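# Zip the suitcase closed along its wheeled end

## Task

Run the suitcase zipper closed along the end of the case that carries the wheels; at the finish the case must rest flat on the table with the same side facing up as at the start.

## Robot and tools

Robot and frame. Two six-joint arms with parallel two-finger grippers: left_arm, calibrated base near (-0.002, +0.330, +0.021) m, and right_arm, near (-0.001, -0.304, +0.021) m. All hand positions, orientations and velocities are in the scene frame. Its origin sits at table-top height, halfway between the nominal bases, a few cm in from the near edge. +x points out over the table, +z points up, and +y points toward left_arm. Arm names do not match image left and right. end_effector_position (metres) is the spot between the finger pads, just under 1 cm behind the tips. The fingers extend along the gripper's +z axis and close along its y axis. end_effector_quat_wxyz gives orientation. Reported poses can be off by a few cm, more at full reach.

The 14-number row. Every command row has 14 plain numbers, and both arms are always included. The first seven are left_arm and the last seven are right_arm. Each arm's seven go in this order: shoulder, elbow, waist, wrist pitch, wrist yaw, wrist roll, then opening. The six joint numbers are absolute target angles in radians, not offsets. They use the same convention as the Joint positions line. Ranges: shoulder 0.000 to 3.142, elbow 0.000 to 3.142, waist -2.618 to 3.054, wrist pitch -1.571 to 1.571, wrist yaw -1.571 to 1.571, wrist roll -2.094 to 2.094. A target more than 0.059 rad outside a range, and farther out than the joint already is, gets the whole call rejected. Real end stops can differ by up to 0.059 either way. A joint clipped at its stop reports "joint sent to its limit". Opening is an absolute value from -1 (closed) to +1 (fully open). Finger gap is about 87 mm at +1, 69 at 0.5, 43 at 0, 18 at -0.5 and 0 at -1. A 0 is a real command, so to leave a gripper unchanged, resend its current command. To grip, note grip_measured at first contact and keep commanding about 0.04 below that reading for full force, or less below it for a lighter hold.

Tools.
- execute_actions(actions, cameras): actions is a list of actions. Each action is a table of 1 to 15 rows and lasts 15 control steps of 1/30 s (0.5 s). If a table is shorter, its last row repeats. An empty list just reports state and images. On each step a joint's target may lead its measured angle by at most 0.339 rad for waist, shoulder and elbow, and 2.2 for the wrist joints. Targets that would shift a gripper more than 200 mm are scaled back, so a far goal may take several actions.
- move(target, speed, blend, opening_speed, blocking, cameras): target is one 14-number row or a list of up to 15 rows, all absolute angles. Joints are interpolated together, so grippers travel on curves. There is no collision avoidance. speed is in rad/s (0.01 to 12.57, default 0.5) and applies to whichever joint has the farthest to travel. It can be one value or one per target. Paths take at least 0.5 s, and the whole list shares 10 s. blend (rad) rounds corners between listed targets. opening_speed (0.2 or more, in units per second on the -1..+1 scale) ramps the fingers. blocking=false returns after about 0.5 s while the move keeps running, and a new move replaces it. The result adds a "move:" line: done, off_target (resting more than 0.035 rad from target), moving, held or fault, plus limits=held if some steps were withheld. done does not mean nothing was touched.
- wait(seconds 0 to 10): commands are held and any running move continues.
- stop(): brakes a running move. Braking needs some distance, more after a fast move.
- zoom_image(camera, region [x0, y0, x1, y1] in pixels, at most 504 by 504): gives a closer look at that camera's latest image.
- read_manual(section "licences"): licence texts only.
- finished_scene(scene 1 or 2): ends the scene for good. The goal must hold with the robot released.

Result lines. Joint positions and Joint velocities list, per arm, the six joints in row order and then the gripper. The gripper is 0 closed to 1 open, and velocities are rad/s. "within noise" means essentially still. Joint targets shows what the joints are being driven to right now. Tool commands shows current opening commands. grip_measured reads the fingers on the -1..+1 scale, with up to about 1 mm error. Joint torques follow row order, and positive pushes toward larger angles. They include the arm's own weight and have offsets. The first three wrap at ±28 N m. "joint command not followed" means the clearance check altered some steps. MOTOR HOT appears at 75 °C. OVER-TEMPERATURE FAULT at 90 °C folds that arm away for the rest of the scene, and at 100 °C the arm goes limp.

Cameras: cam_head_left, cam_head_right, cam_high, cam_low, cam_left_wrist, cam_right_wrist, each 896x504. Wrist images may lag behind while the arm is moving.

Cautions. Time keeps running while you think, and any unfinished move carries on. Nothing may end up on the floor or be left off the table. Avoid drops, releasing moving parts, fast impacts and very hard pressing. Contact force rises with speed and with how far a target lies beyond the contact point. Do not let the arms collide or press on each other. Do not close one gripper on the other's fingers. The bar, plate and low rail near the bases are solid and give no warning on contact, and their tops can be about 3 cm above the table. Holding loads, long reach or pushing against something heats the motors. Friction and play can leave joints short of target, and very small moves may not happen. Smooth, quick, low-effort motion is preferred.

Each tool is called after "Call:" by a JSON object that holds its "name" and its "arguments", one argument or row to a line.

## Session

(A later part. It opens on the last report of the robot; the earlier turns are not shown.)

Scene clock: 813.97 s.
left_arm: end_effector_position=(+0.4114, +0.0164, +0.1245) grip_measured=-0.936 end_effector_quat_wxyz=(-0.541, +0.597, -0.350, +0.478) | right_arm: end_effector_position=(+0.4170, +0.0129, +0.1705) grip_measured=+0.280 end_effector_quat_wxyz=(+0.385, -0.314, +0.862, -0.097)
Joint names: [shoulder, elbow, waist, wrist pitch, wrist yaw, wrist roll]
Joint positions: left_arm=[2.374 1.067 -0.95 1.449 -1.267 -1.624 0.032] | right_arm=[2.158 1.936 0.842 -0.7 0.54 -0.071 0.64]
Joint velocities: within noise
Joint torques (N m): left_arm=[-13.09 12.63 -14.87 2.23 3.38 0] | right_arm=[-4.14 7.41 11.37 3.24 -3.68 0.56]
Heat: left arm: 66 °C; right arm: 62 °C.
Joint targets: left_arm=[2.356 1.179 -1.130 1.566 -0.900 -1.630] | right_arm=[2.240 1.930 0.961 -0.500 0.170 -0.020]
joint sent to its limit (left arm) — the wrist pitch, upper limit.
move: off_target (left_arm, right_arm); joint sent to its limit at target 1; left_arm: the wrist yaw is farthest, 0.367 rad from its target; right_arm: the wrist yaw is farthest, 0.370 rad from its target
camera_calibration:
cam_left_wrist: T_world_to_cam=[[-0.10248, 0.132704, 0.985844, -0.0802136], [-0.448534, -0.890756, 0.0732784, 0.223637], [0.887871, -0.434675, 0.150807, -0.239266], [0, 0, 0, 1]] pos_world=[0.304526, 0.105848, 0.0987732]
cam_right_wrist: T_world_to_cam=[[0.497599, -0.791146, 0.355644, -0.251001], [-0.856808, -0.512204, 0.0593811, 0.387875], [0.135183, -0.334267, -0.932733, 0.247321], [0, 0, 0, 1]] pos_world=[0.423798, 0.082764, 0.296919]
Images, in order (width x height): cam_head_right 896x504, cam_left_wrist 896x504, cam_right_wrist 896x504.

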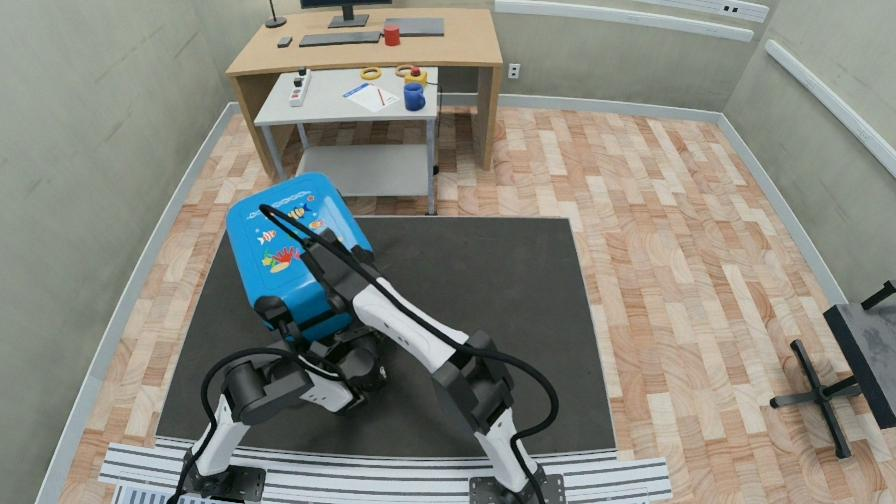

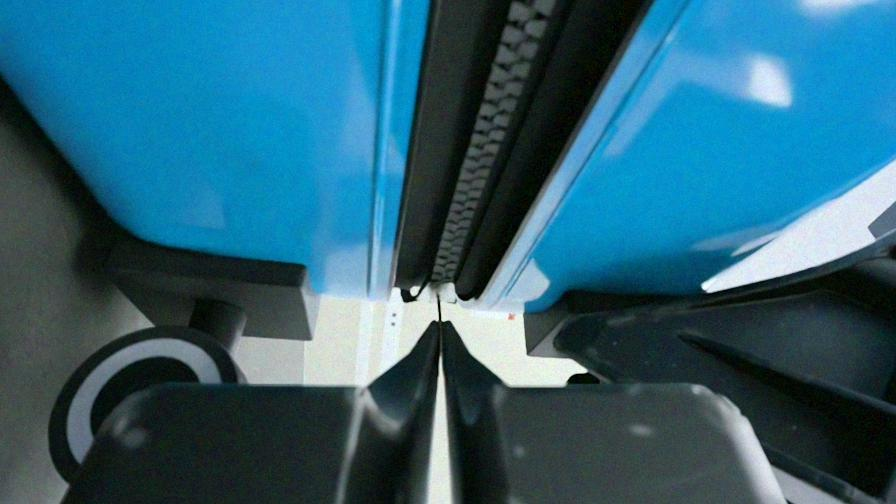

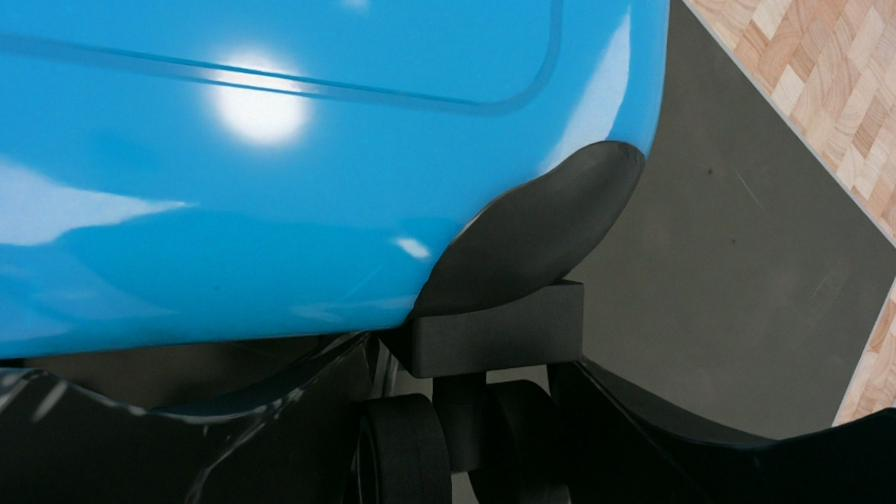

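Call:
{"name": "move", "arguments": {
  "target": [
    [2.40, 1.27, -1.14, 1.567, -0.98, -1.63, -1, 2.24,1.93,0.97,-0.50,0.19,-0.02, -0.05],
    [2.45, 1.36, -1.16, 1.567, -1.06, -1.63, -1, 2.24,1.93,0.97,-0.50,0.20,-0.02, -0.05]
  ],
  "speed": 0.07,
  "blend": 0.02,
  "cameras": ["cam_right_wrist","cam_left_wrist","cam_high"]
}}

Scene clock: 825.00 s.
left_arm: end_effector_position=(+0.4169, +0.0088, +0.1251) grip_measured=-0.937 end_effector_quat_wxyz=(-0.548, +0.639, -0.277, +0.464) | right_arm: end_effector_position=(+0.4159, +0.0134, +0.1710) grip_measured=+0.280 end_effector_quat_wxyz=(+0.387, -0.313, +0.862, -0.100)
Joint names: [shoulder, elbow, waist, wrist pitch, wrist yaw, wrist roll]
Joint positions: left_arm=[2.468 1.245 -0.976 1.449 -1.434 -1.635 0.032] | right_arm=[2.158 1.936 0.846 -0.701 0.549 -0.067 0.64]
Joint velocities: within noise
Joint torques (N m): left_arm=[-13.97 13.11 -15.15 2.11 3.54 -0.01] | right_arm=[-4.16 7.39 11.75 3.25 -3.47 0.51]
Heat: left arm: 66 °C; right arm: 60 °C.
Joint targets: left_arm=[2.450 1.360 -1.161 1.566 -1.060 -1.641] | right_arm=[2.240 1.930 0.970 -0.500 0.199 -0.020]
move: off_target (left_arm, right_arm); left_arm: the wrist yaw is farthest, 0.374 rad from its target; right_arm: the wrist yaw is farthest, 0.349 rad from its target
camera_calibration:
cam_left_wrist: T_world_to_cam=[[-0.151753, 0.209798, 0.965896, -0.0569579], [-0.325424, -0.933337, 0.151598, 0.158504], [0.933312, -0.29132, 0.209909, -0.275197], [0, 0, 0, 1]] pos_world=[0.299782, 0.0797169, 0.0887529]
cam_right_wrist: T_world_to_cam=[[0.492771, -0.792309, 0.359753, -0.248878], [-0.859225, -0.50838, 0.0572819, 0.3884], [0.137506, -0.337336, -0.931288, 0.246898], [0, 0, 0, 1]] pos_world=[0.422413, 0.0835539, 0.297219]
Images, in order (width x height): cam_high 896x504, cam_left_wrist 896x504, cam_right_wrist 896x504.

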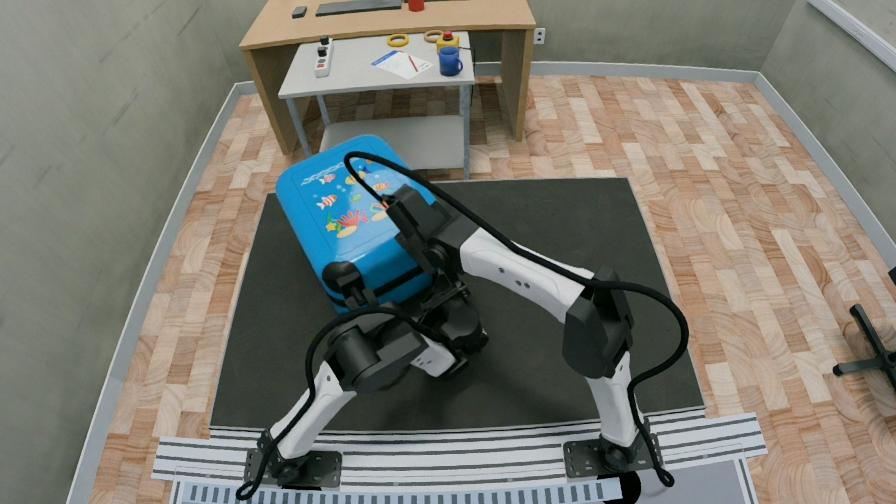

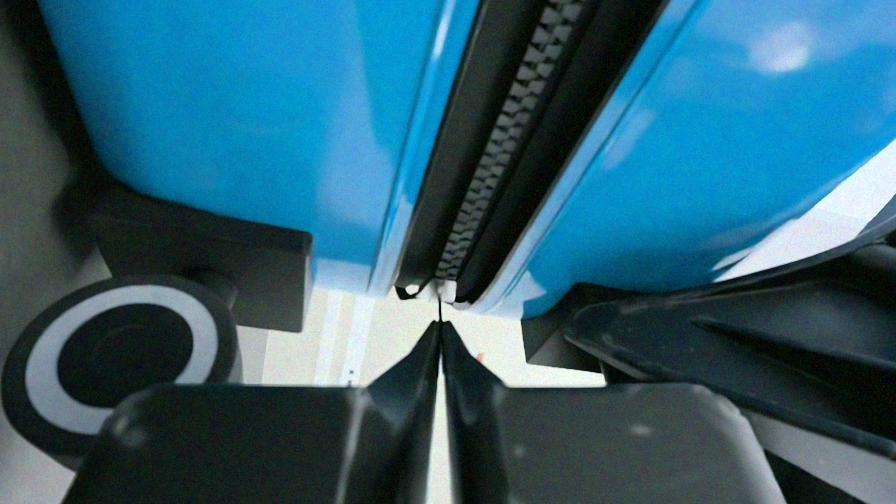

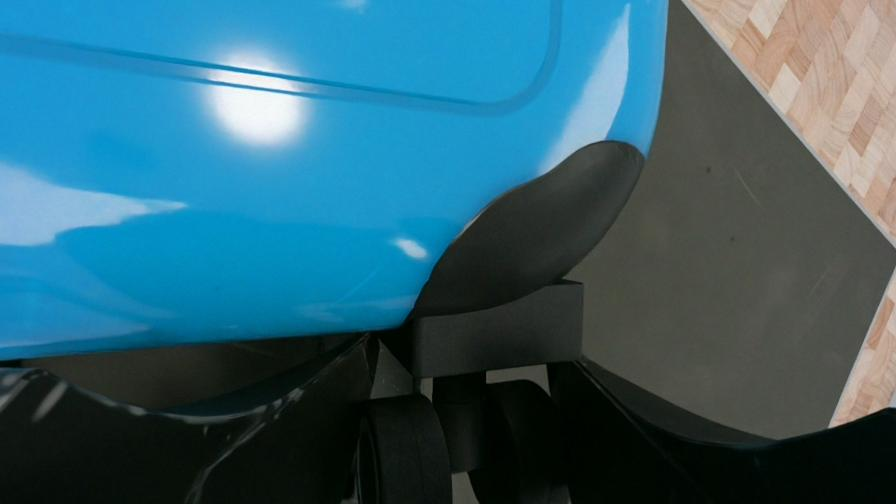

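Call:
{"name": "move", "arguments": {
  "target": [
    [2.45, 1.40, -1.20, 1.567, -1.02, -1.63, -1, 2.24,1.93,0.98,-0.50,0.19,-0.02, -0.05],
    [2.46, 1.46, -1.26, 1.567, -1.00, -1.63, -1, 2.24,1.93,0.98,-0.50,0.20,-0.02, -0.05]
  ],
  "speed": 0.07,
  "blend": 0.02,
  "cameras": ["cam_right_wrist","cam_left_wrist","cam_head_left"]
}}

Scene clock: 833.80 s.
left_arm: end_effector_position=(+0.4130, +0.0043, +0.1262) grip_measured=-0.939 end_effector_quat_wxyz=(-0.550, +0.654, -0.254, +0.454) | right_arm: end_effector_position=(+0.4124, +0.0129, +0.1704) grip_measured=+0.280 end_effector_quat_wxyz=(+0.384, -0.311, +0.863, -0.105)
Joint names: [shoulder, elbow, waist, wrist pitch, wrist yaw, wrist roll]
Joint positions: left_arm=[2.492 1.304 -0.996 1.449 -1.506 -1.624 0.031] | right_arm=[2.158 1.936 0.854 -0.715 0.563 -0.056 0.64]
Joint velocities: within noise
Joint torques (N m): left_arm=[-14.86 14 -17.47 1.82 3.87 0.1] | right_arm=[-4.15 7.38 11.99 3.36 -3.57 0.41]
Heat: left arm: 69 °C; right arm: 60 °C.
Joint targets: left_arm=[2.467 1.430 -1.207 1.543 -1.099 -1.620] | right_arm=[2.240 1.930 0.980 -0.501 0.201 -0.019]
move: off_target (left_arm, right_arm); left_arm: the wrist yaw is farthest, 0.506 rad from its target; right_arm: the wrist yaw is farthest, 0.363 rad from its target
camera_calibration:
cam_left_wrist: T_world_to_cam=[[-0.162513, 0.230427, 0.959423, -0.0524545], [-0.278161, -0.943611, 0.179513, 0.129817], [0.946687, -0.237701, 0.217445, -0.279858], [0, 0, 0, 1]] pos_world=[0.292523, 0.068061, 0.087876]
cam_right_wrist: T_world_to_cam=[[0.487187, -0.792511, 0.366845, -0.246193], [-0.863045, -0.501107, 0.0636002, 0.38558], [0.133425, -0.347589, -0.928105, 0.248046], [0, 0, 0, 1]] pos_world=[0.41962, 0.0843243, 0.296005]
Images, in order (width x height): cam_head_left 896x504, cam_left_wrist 896x504, cam_right_wrist 896x504.

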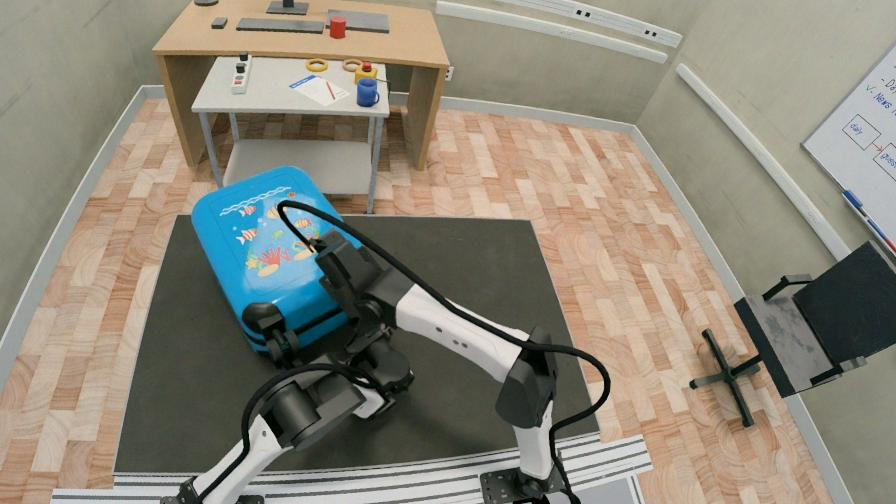

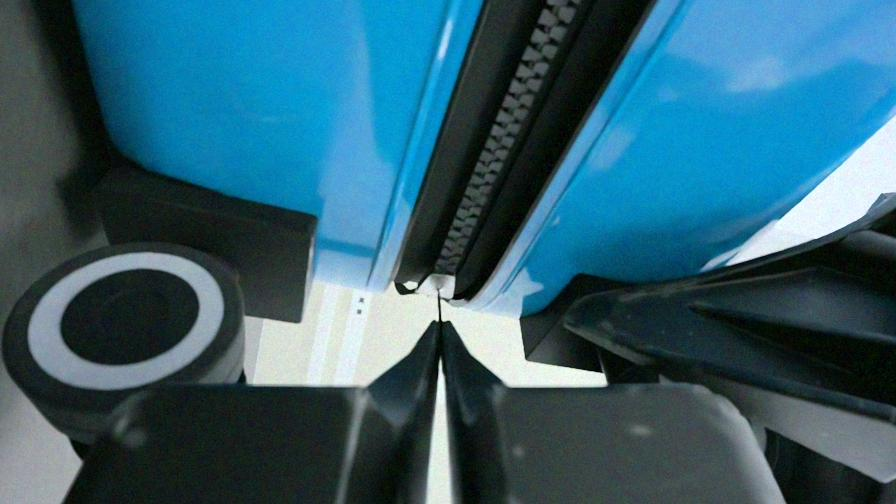

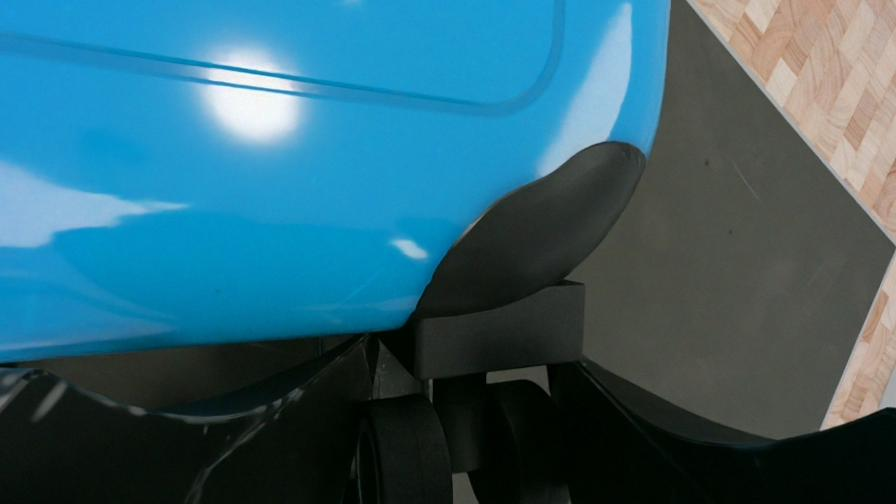

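Call:
{"name": "move", "arguments": {
  "target": [
    [2.49, 1.50, -1.15, 1.567, -1.05, -1.63, -1, 2.24,1.93,0.98,-0.50,0.19,-0.02, -0.05],
    [2.51, 1.60, -1.15, 1.567, -1.05, -1.63, -1, 2.24,1.93,0.98,-0.50,0.20,-0.02, -0.05]
  ],
  "speed": 0.07,
  "blend": 0.02,
  "cameras": ["cam_right_wrist","cam_left_wrist","cam_head_left"]
}}

Scene clock: 846.07 s.
left_arm: end_effector_position=(+0.4236, +0.0283, +0.1209) grip_measured=-0.939 end_effector_quat_wxyz=(-0.565, +0.669, -0.227, +0.426) | right_arm: end_effector_position=(+0.4080, +0.0354, +0.1723) grip_measured=+0.279 end_effector_quat_wxyz=(+0.404, -0.312, +0.855, -0.087)
Joint names: [shoulder, elbow, waist, wrist pitch, wrist yaw, wrist roll]
Joint positions: left_arm=[2.502 1.312 -0.956 1.44 -1.557 -1.635 0.03] | right_arm=[2.167 1.936 0.888 -0.661 0.563 -0.045 0.64]
Joint velocities: within noise
Joint torques (N m): left_arm=[-12.63 4.67 -3.54 1.04 0.42 0.08] | right_arm=[-5.11 7.45 8.88 2.92 -3.63 0.31]
Heat: left arm: 73 °C; right arm: 67 °C.
Joint targets: left_arm=[2.499 1.319 -0.999 1.451 -1.510 -1.635] | right_arm=[2.240 1.930 0.980 -0.498 0.197 -0.019]
move: held (left_arm; a check stopped the path), off_target (right_arm; braked when a check withheld steps of left_arm); path passed 0 of 2 targets; limits=held; left_arm: the wrist yaw is farthest, 0.507 rad from its target; right_arm: the wrist yaw is farthest, 0.363 rad from its target
joint command not followed: on one or more control steps a check withheld the commanded joint targets of the left arm, and it was not sent them on those steps.
cause: the commanded joint targets, or the way to them, would bring a part of the robot too close to another arm (this arm's forearm (the part past the elbow) and the right arm's wrist (the part past the wrist pitch), along the way the arms are being sent, or toward where that arm still pushes).
camera_calibration:
cam_left_wrist: T_world_to_cam=[[-0.171729, 0.222787, 0.959622, -0.0471178], [-0.191473, -0.963066, 0.189322, 0.119082], [0.966358, -0.151229, 0.208044, -0.292608], [0, 0, 0, 1]] pos_world=[0.297474, 0.0809297, 0.0835459]
cam_right_wrist: T_world_to_cam=[[0.496355, -0.795259, 0.348131, -0.22743], [-0.851467, -0.524143, 0.0166624, 0.397181], [0.169219, -0.304692, -0.937298, 0.243611], [0, 0, 0, 1]] pos_world=[0.409849, 0.10154, 0.300893]
Images, in order (width x height): cam_head_left 896x504, cam_left_wrist 896x504, cam_right_wrist 896x504.

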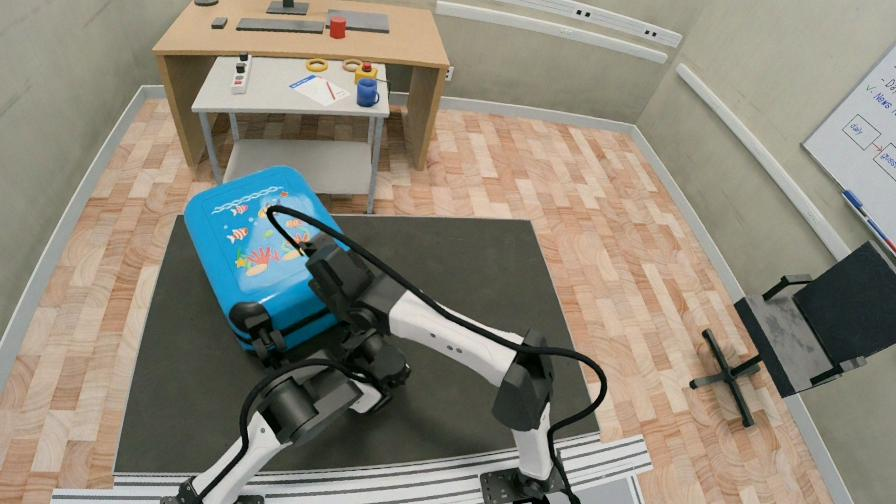

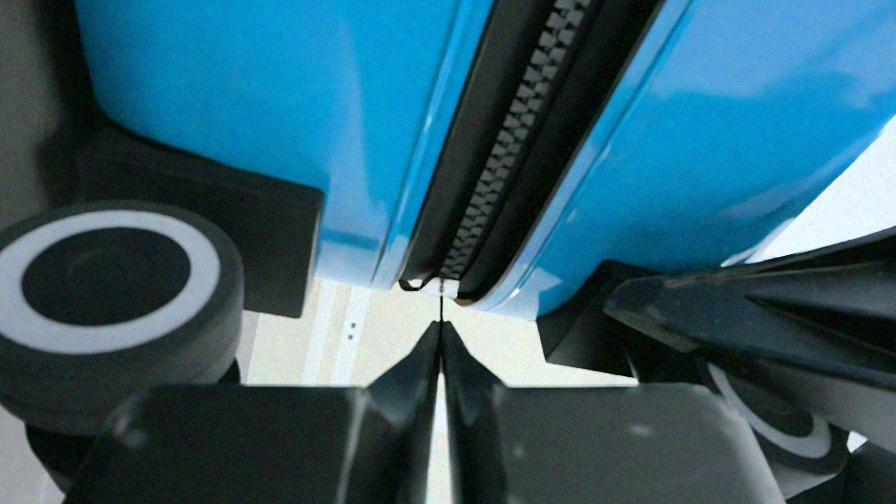

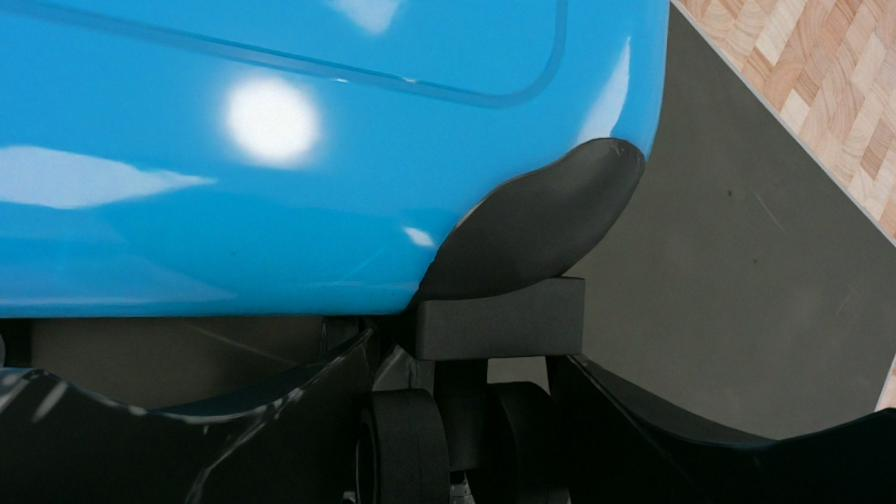

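Call:
{"name": "move", "arguments": {
  "target": [
    [2.49, 1.31, -0.97, 1.46, -1.54, -1.635, -1, 2.17,1.93,0.89,-0.60,0.5,-0.02, 0.55],
    [2.49, 1.31, -0.97, 1.46, -1.54, -1.635, -1, 1.90,1.80,0.85,-0.60,0.45,-0.02, 0.55],
    [2.49, 1.31, -0.97, 1.46, -1.54, -1.635, -1, 1.5,1.4,0.30,-0.30,0.0,0.0, -1]
  ],
  "speed": [0.2,0.3,0.6],
  "cameras": ["cam_right_wrist","cam_left_wrist","cam_head_right"]
}}

Scene clock: 869.20 s.
left_arm: end_effector_position=(+0.4248, +0.0308, +0.1208) grip_measured=-0.939 end_effector_quat_wxyz=(-0.567, +0.670, -0.224, +0.424) | right_arm: end_effector_position=(+0.4435, -0.1878, +0.2921) grip_measured=-0.978 end_effector_quat_wxyz=(+0.527, -0.108, +0.838, +0.091)
Joint names: [shoulder, elbow, waist, wrist pitch, wrist yaw, wrist roll]
Joint positions: left_arm=[2.502 1.312 -0.951 1.44 -1.56 -1.635 0.03] | right_arm=[1.519 1.422 0.296 -0.356 0.014 -0.007 0.011]
Joint velocities: within noise
Joint torques (N m): left_arm=[-13.59 3.89 -1.61 1.15 0.17 0.07] | right_arm=[-7.95 6.2 0.85 2.35 -0.27 0.18]
Heat: left arm: 52 °C; right arm: 63 °C.
Joint targets: left_arm=[2.490 1.310 -0.970 1.460 -1.541 -1.635] | right_arm=[1.500 1.400 0.301 -0.300 -0.001 0.010]
move: off_target (right_arm); target 3's new numbers were sent with right_arm's wrist pitch 0.058 rad from that target; right_arm: the wrist pitch is farthest, 0.056 rad from its target
camera_calibration:
cam_left_wrist: T_world_to_cam=[[-0.17277, 0.221847, 0.959653, -0.0468137], [-0.183997, -0.964423, 0.189824, 0.118466], [0.967624, -0.143778, 0.207443, -0.294089], [0, 0, 0, 1]] pos_world=[0.298277, 0.082353, 0.083444]
cam_right_wrist: T_world_to_cam=[[0.317698, -0.944552, -0.083002, -0.287099], [-0.898407, -0.27187, -0.344894, 0.482166], [0.303205, 0.184142, -0.934965, 0.313621], [0, 0, 0, 1]] pos_world=[0.4293, -0.197844, 0.435691]
Images, in order (width x height): cam_head_right 896x504, cam_left_wrist 896x504, cam_right_wrist 896x504.

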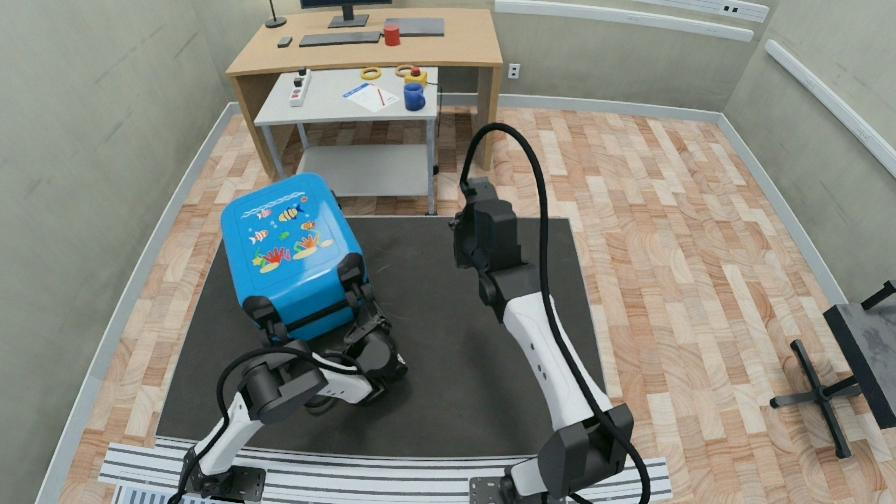

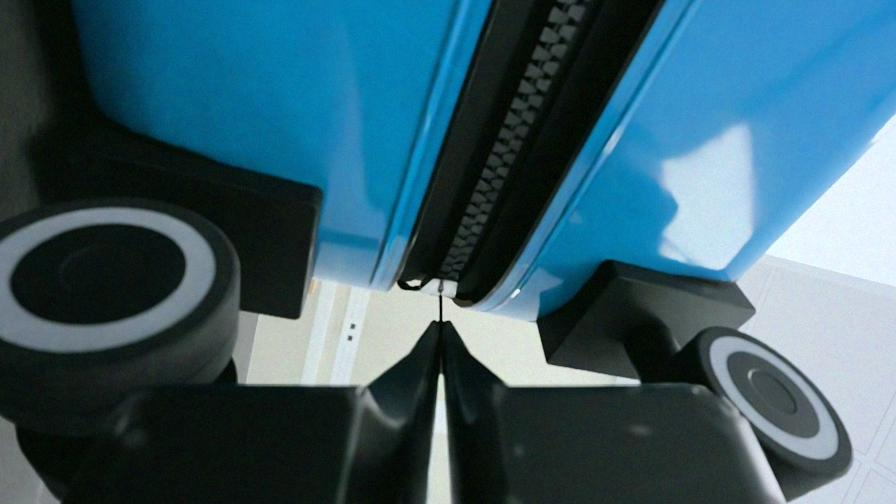

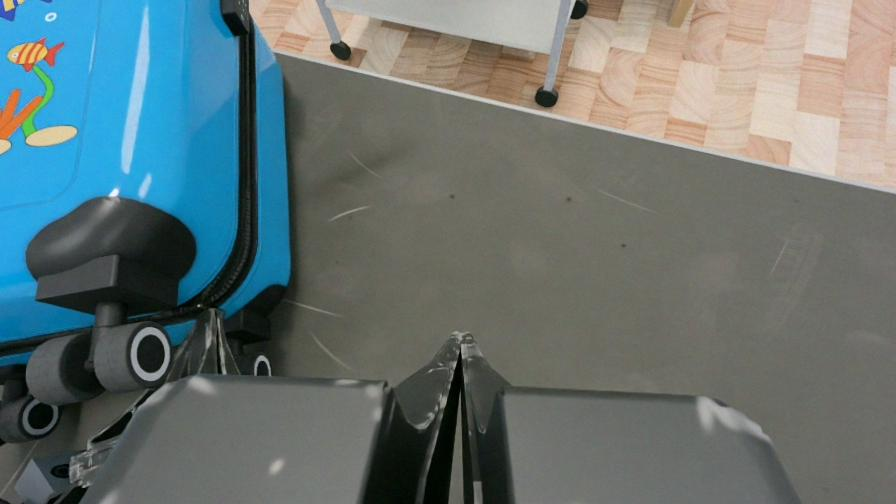

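Call:
{"name": "zoom_image", "arguments": {
  "camera": "cam_right_wrist",
  "region": [0, 160, 330, 420]
}}

Call:
{"name": "zoom_image", "arguments": {
  "camera": "cam_left_wrist",
  "region": [300, 150, 600, 400]
}}

Scaled by 1.527 from the camera's 896x504 image, which has a finer 1280x720 frame.

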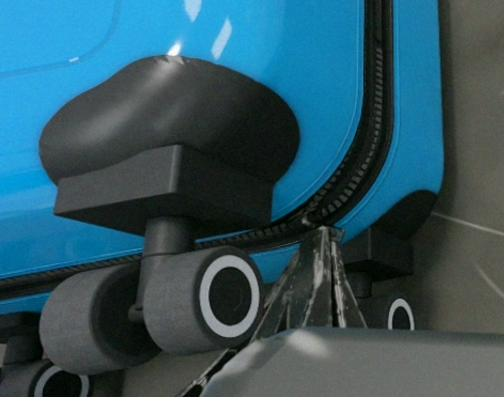

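Scaled by 1.680 from the camera's 896x504 image, which has a finer 1280x720 frame.

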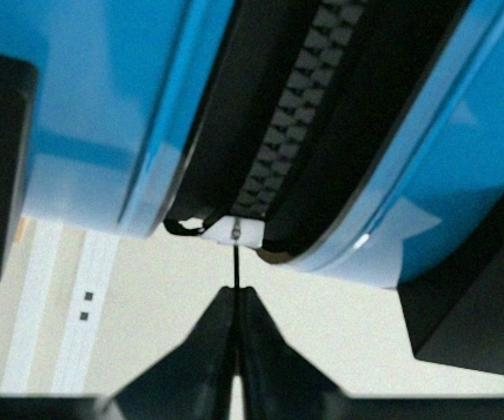

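Call:
{"name": "move", "arguments": {
  "target": [
    [2.49, 1.31, -0.97, 1.46, -1.54, -1.635, -1, 1.958,1.92,0.692,-0.57,0,0, 0.6]
  ],
  "speed": 0.5,
  "cameras": ["cam_right_wrist","cam_head_right"]
}}

Scene clock: 895.10 s.
left_arm: end_effector_position=(+0.4248, +0.0308, +0.1208) grip_measured=-0.939 end_effector_quat_wxyz=(-0.567, +0.670, -0.224, +0.424) | right_arm: end_effector_position=(+0.4277, +0.0272, +0.2715) grip_measured=+0.600 end_effector_quat_wxyz=(+0.455, -0.282, +0.826, +0.175)
Joint names: [shoulder, elbow, waist, wrist pitch, wrist yaw, wrist roll]
Joint positions: left_arm=[2.502 1.312 -0.951 1.44 -1.56 -1.635 0.03] | right_arm=[1.939 1.887 0.685 -0.529 0.009 -0.007 0.8]
Joint velocities: within noise
Joint torques (N m): left_arm=[-13.68 4.01 -1.61 1.16 0.16 0.08] | right_arm=[-8.13 11.59 0.99 1.34 -0.21 0.08]
Heat: left arm: 57 °C; right arm: 59 °C.
Joint targets: left_arm=[2.490 1.310 -0.970 1.460 -1.540 -1.635] | right_arm=[1.958 1.921 0.692 -0.571 -0.001 0.000]
move: off_target (right_arm); right_arm: the wrist pitch is farthest, 0.041 rad from its target
camera_calibration:
cam_right_wrist: T_world_to_cam=[[0.653034, -0.752937, -0.0814349, -0.229756], [-0.746155, -0.621267, -0.23933, 0.43509], [0.129608, 0.217054, -0.967517, 0.341736], [0, 0, 0, 1]] pos_world=[0.430391, 0.0231403, 0.416056]
Images, in order (width x height): cam_head_right 896x504, cam_right_wrist 896x504.

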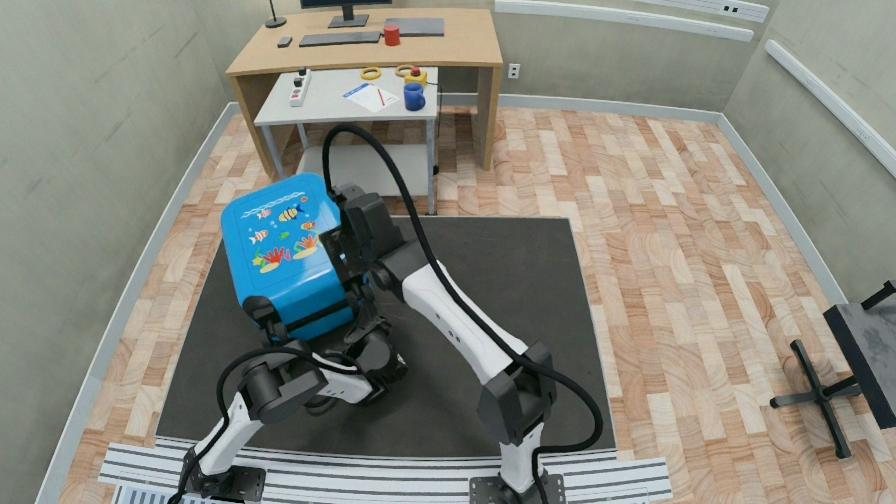

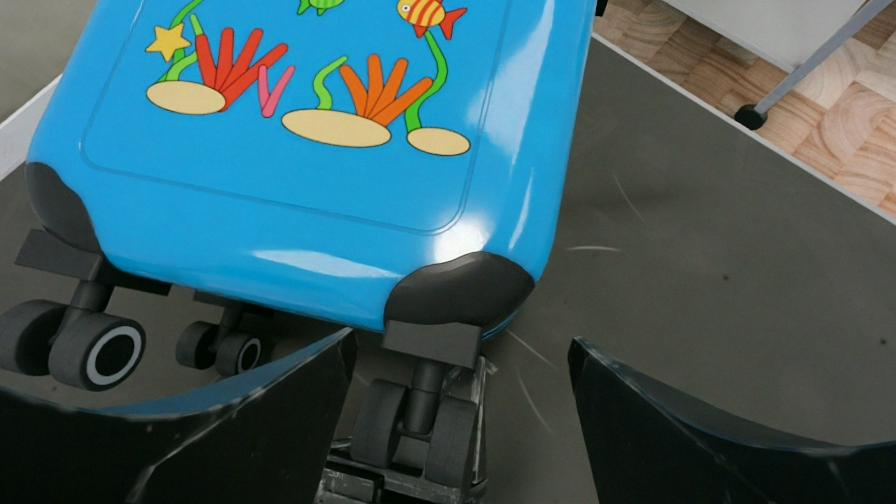

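Call:
{"name": "move", "arguments": {
  "target": [
    [2.49, 1.31, -0.97, 1.46, -1.54, -1.635, -1, 2.13,2.12,0.694,-0.74,0,0.2, 0.65],
    [2.49, 1.31, -0.97, 1.46, -1.54, -1.635, -1, 2.27,2.28,0.694,-0.92,0,0.2, 0.65]
  ],
  "speed": 0.2,
  "cameras": ["cam_right_wrist","cam_left_wrist"]
}}

Scene clock: 906.17 s.
left_arm: end_effector_position=(+0.4248, +0.0308, +0.1208) grip_measured=-0.939 end_effector_quat_wxyz=(-0.567, +0.670, -0.224, +0.424) | right_arm: end_effector_position=(+0.4315, +0.0465, +0.2154) grip_measured=+0.650 end_effector_quat_wxyz=(+0.330, -0.219, +0.901, +0.176)
Joint names: [shoulder, elbow, waist, wrist pitch, wrist yaw, wrist roll]
Joint positions: left_arm=[2.502 1.312 -0.951 1.44 -1.56 -1.635 0.03] | right_arm=[2.229 2.261 0.685 -0.865 -0.003 0.188 0.825]
Joint velocities: within noise
Joint torques (N m): left_arm=[-13.65 3.99 -1.61 1.13 0.15 0.05] | right_arm=[-8.02 9.62 1.18 0.99 -0.16 0.13]
Heat: left arm: 58 °C; right arm: 54 °C.
Joint targets: left_arm=[2.490 1.310 -0.970 1.460 -1.540 -1.635] | right_arm=[2.271 2.279 0.694 -0.920 -0.009 0.201]
move: off_target (right_arm); right_arm: the wrist pitch is farthest, 0.055 rad from its target
camera_calibration:
cam_left_wrist: T_world_to_cam=[[-0.17277, 0.221847, 0.959653, -0.0468137], [-0.183997, -0.964423, 0.189824, 0.118466], [0.967624, -0.143778, 0.207443, -0.294089], [0, 0, 0, 1]] pos_world=[0.298277, 0.082353, 0.083444]
cam_right_wrist: T_world_to_cam=[[0.524879, -0.819417, -0.230341, -0.131833], [-0.839261, -0.543343, 0.0204668, 0.417037], [-0.141925, 0.182574, -0.972895, 0.402729], [0, 0, 0, 1]] pos_world=[0.476357, 0.0450403, 0.352911]
Images, in order (width x height): cam_left_wrist 896x504, cam_right_wrist 896x504.

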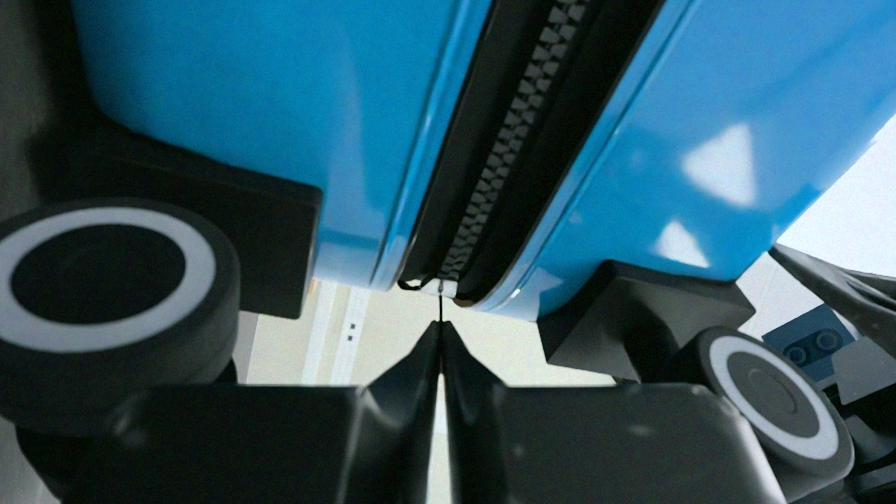

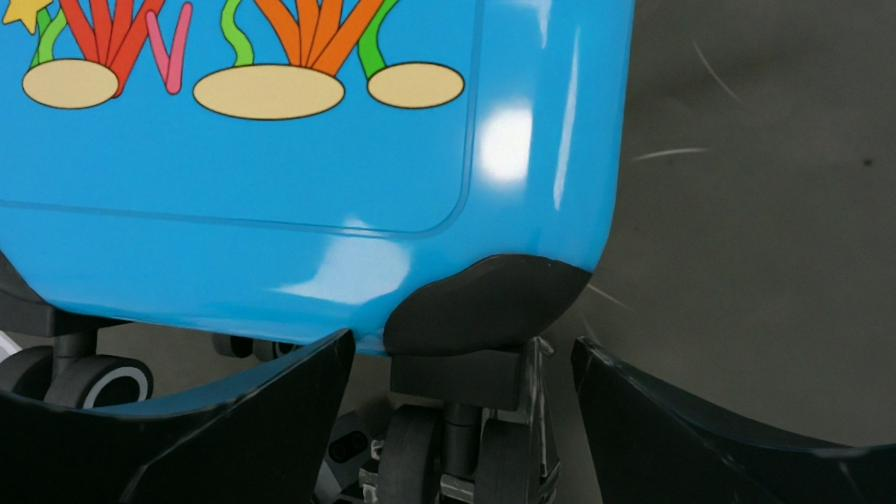

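Call:
{"name": "move", "arguments": {
  "target": [
    [2.49, 1.31, -0.97, 1.46, -1.54, -1.635, -1, 2.28,2.15,0.70,-0.86,0,0.2, 0.65]
  ],
  "speed": 0.15,
  "cameras": ["cam_right_wrist"]
}}

Scene clock: 913.30 s.
left_arm: end_effector_position=(+0.4248, +0.0308, +0.1208) grip_measured=-0.939 end_effector_quat_wxyz=(-0.567, +0.670, -0.224, +0.424) | right_arm: end_effector_position=(+0.4097, +0.0524, +0.1659) grip_measured=+0.650 end_effector_quat_wxyz=(+0.272, -0.239, +0.917, +0.169)
Joint names: [shoulder, elbow, waist, wrist pitch, wrist yaw, wrist roll]
Joint positions: left_arm=[2.502 1.312 -0.951 1.44 -1.56 -1.635 0.03] | right_arm=[2.256 2.165 0.705 -0.861 -0.034 0.187 0.825]
Joint velocities: within noise
Joint torques (N m): left_arm=[-13.81 3.92 -1.68 1.14 0.19 0.07] | right_arm=[-9.91 6.56 0.9 1.36 0.23 0.04]
Heat: left arm: 59 °C; right arm: 52 °C.
Joint targets: left_arm=[2.490 1.310 -0.970 1.460 -1.540 -1.635] | right_arm=[2.279 2.151 0.711 -0.860 0.000 0.190]
move: done
camera_calibration:
cam_right_wrist: T_world_to_cam=[[0.537767, -0.808605, -0.238672, -0.131336], [-0.805111, -0.576546, 0.139253, 0.371055], [-0.250206, 0.117271, -0.961064, 0.396186], [0, 0, 0, 1]] pos_world=[0.468496, 0.0612696, 0.297743]
Images, in order (width x height): cam_right_wrist 896x504.

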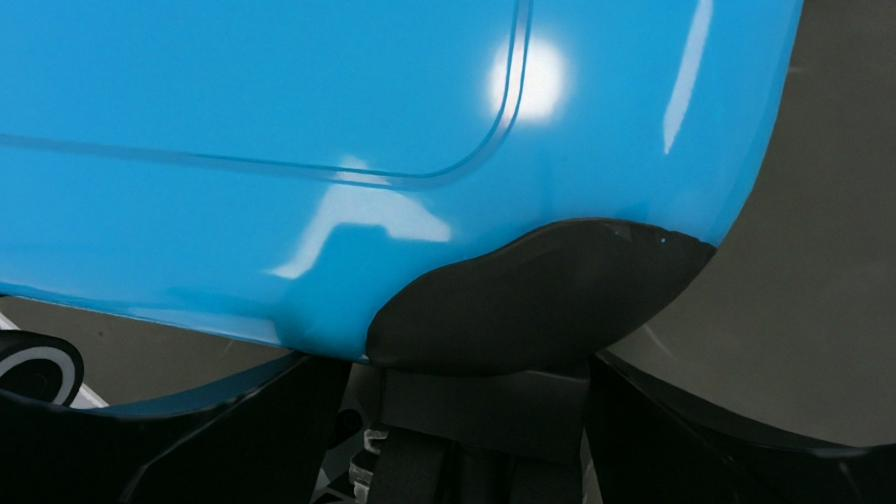

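Straddling the block. Close.

Call:
{"name": "move", "arguments": {
  "target": [2.49, 1.31, -0.97, 1.46, -1.54, -1.635, -1, 2.279,2.151,0.711,-0.86,0,0.19, 0.05],
  "opening_speed": 0.4,
  "cameras": ["cam_right_wrist","cam_left_wrist"]
}}

Scene clock: 917.70 s.
left_arm: end_effector_position=(+0.4248, +0.0308, +0.1208) grip_measured=-0.939 end_effector_quat_wxyz=(-0.567, +0.670, -0.224, +0.424) | right_arm: end_effector_position=(+0.4124, +0.0451, +0.1640) grip_measured=+0.246 end_effector_quat_wxyz=(+0.271, -0.243, +0.918, +0.159)
Joint names: [shoulder, elbow, waist, wrist pitch, wrist yaw, wrist roll]
Joint positions: left_arm=[2.502 1.312 -0.951 1.44 -1.56 -1.635 0.03] | right_arm=[2.256 2.165 0.696 -0.873 -0.025 0.168 0.623]
Joint velocities: within noise
Joint torques (N m): left_arm=[-13.72 3.99 -1.61 1.15 0.19 0.06] | right_arm=[-9.92 6.56 0.91 1.47 0.14 0.23]
Heat: left arm: 59 °C; right arm: 51 °C.
Joint targets: left_arm=[2.490 1.310 -0.970 1.460 -1.540 -1.635] | right_arm=[2.279 2.151 0.702 -0.860 0.001 0.190]
move: done
camera_calibration:
cam_left_wrist: T_world_to_cam=[[-0.17277, 0.221847, 0.959653, -0.0468137], [-0.183997, -0.964423, 0.189824, 0.118466], [0.967624, -0.143778, 0.207443, -0.294089], [0, 0, 0, 1]] pos_world=[0.298277, 0.082353, 0.083444]
cam_right_wrist: T_world_to_cam=[[0.538783, -0.813247, -0.219869, -0.142483], [-0.805204, -0.573858, 0.149443, 0.367443], [-0.247708, 0.0965215, -0.964015, 0.396295], [0, 0, 0, 1]] pos_world=[0.470799, 0.0567359, 0.295795]
Images, in order (width x height): cam_left_wrist 896x504, cam_right_wrist 896x504.

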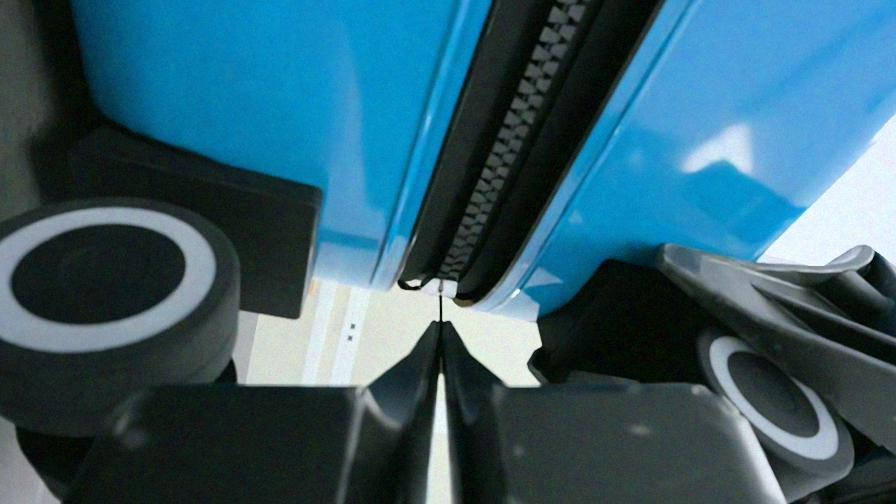

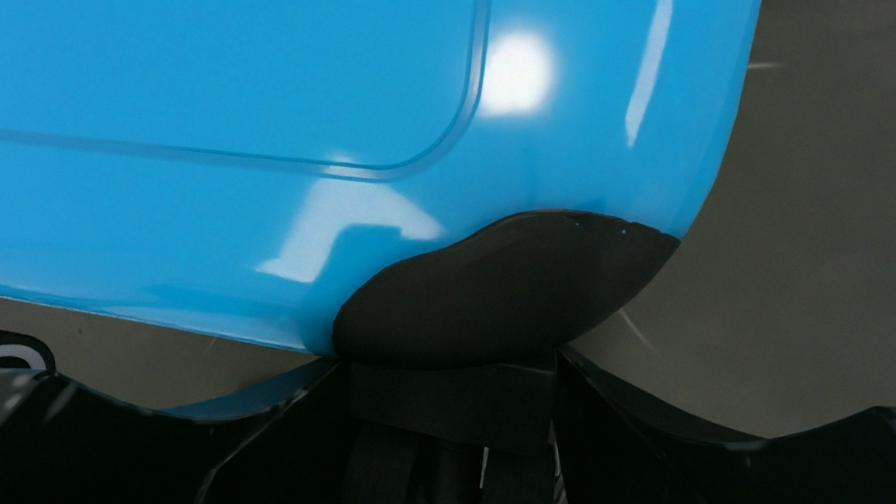

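Call:
{"name": "move", "arguments": {
  "target": [
    [2.50, 1.40, -1.02, 1.50, -1.45, -1.635, -1, 2.31,2.13,0.76,-0.86,-0.05,0.19, 0.0],
    [2.53, 1.50, -1.08, 1.55, -1.35, -1.635, -1, 2.33,2.11,0.80,-0.86,-0.08,0.19, 0.0]
  ],
  "speed": 0.07,
  "blend": 0.02,
  "cameras": ["cam_right_wrist","cam_left_wrist"]
}}

Scene clock: 927.37 s.
left_arm: end_effector_position=(+0.4319, +0.0188, +0.1243) grip_measured=-0.939 end_effector_quat_wxyz=(-0.555, +0.673, -0.211, +0.440) | right_arm: end_effector_position=(+0.4104, +0.0453, +0.1610) grip_measured=+0.200 end_effector_quat_wxyz=(+0.279, -0.250, +0.918, +0.132)
Joint names: [shoulder, elbow, waist, wrist pitch, wrist yaw, wrist roll]
Joint positions: left_arm=[2.54 1.39 -0.953 1.448 -1.552 -1.635 0.03] | right_arm=[2.256 2.157 0.719 -0.873 0.037 0.156 0.6]
Joint velocities: within noise
Joint torques (N m): left_arm=[-13.9 12.89 -10.19 1.88 1.92 0.06] | right_arm=[-5.5 3.34 7.69 1.47 -1.22 0.35]
Heat: left arm: 59 °C; right arm: 50 °C.
Joint targets: left_arm=[2.530 1.499 -1.077 1.550 -1.350 -1.635] | right_arm=[2.330 2.110 0.798 -0.859 -0.071 0.189]
move: off_target (left_arm, right_arm); left_arm: the wrist yaw is farthest, 0.202 rad from its target; right_arm: the wrist yaw is farthest, 0.117 rad from its target
camera_calibration:
cam_left_wrist: T_world_to_cam=[[-0.198506, 0.259368, 0.945158, -0.0342079], [-0.198512, -0.955001, 0.220377, 0.109856], [0.959786, -0.143879, 0.241061, -0.304195], [0, 0, 0, 1]] pos_world=[0.306979, 0.0700181, 0.0814516]
cam_right_wrist: T_world_to_cam=[[0.542309, -0.824228, -0.162941, -0.152035], [-0.811567, -0.564076, 0.152243, 0.368133], [-0.217394, 0.0496748, -0.974819, 0.38429], [0, 0, 0, 1]] pos_world=[0.464757, 0.063254, 0.293795]
Images, in order (width x height): cam_left_wrist 896x504, cam_right_wrist 896x504.

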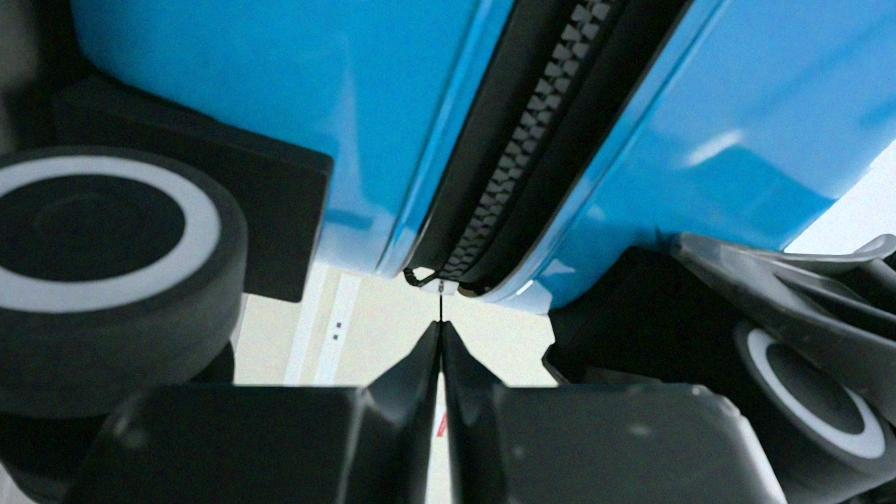

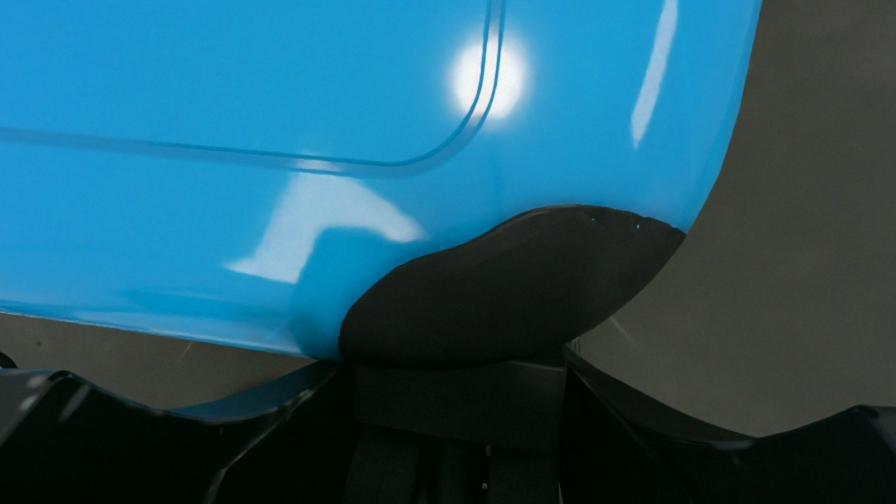

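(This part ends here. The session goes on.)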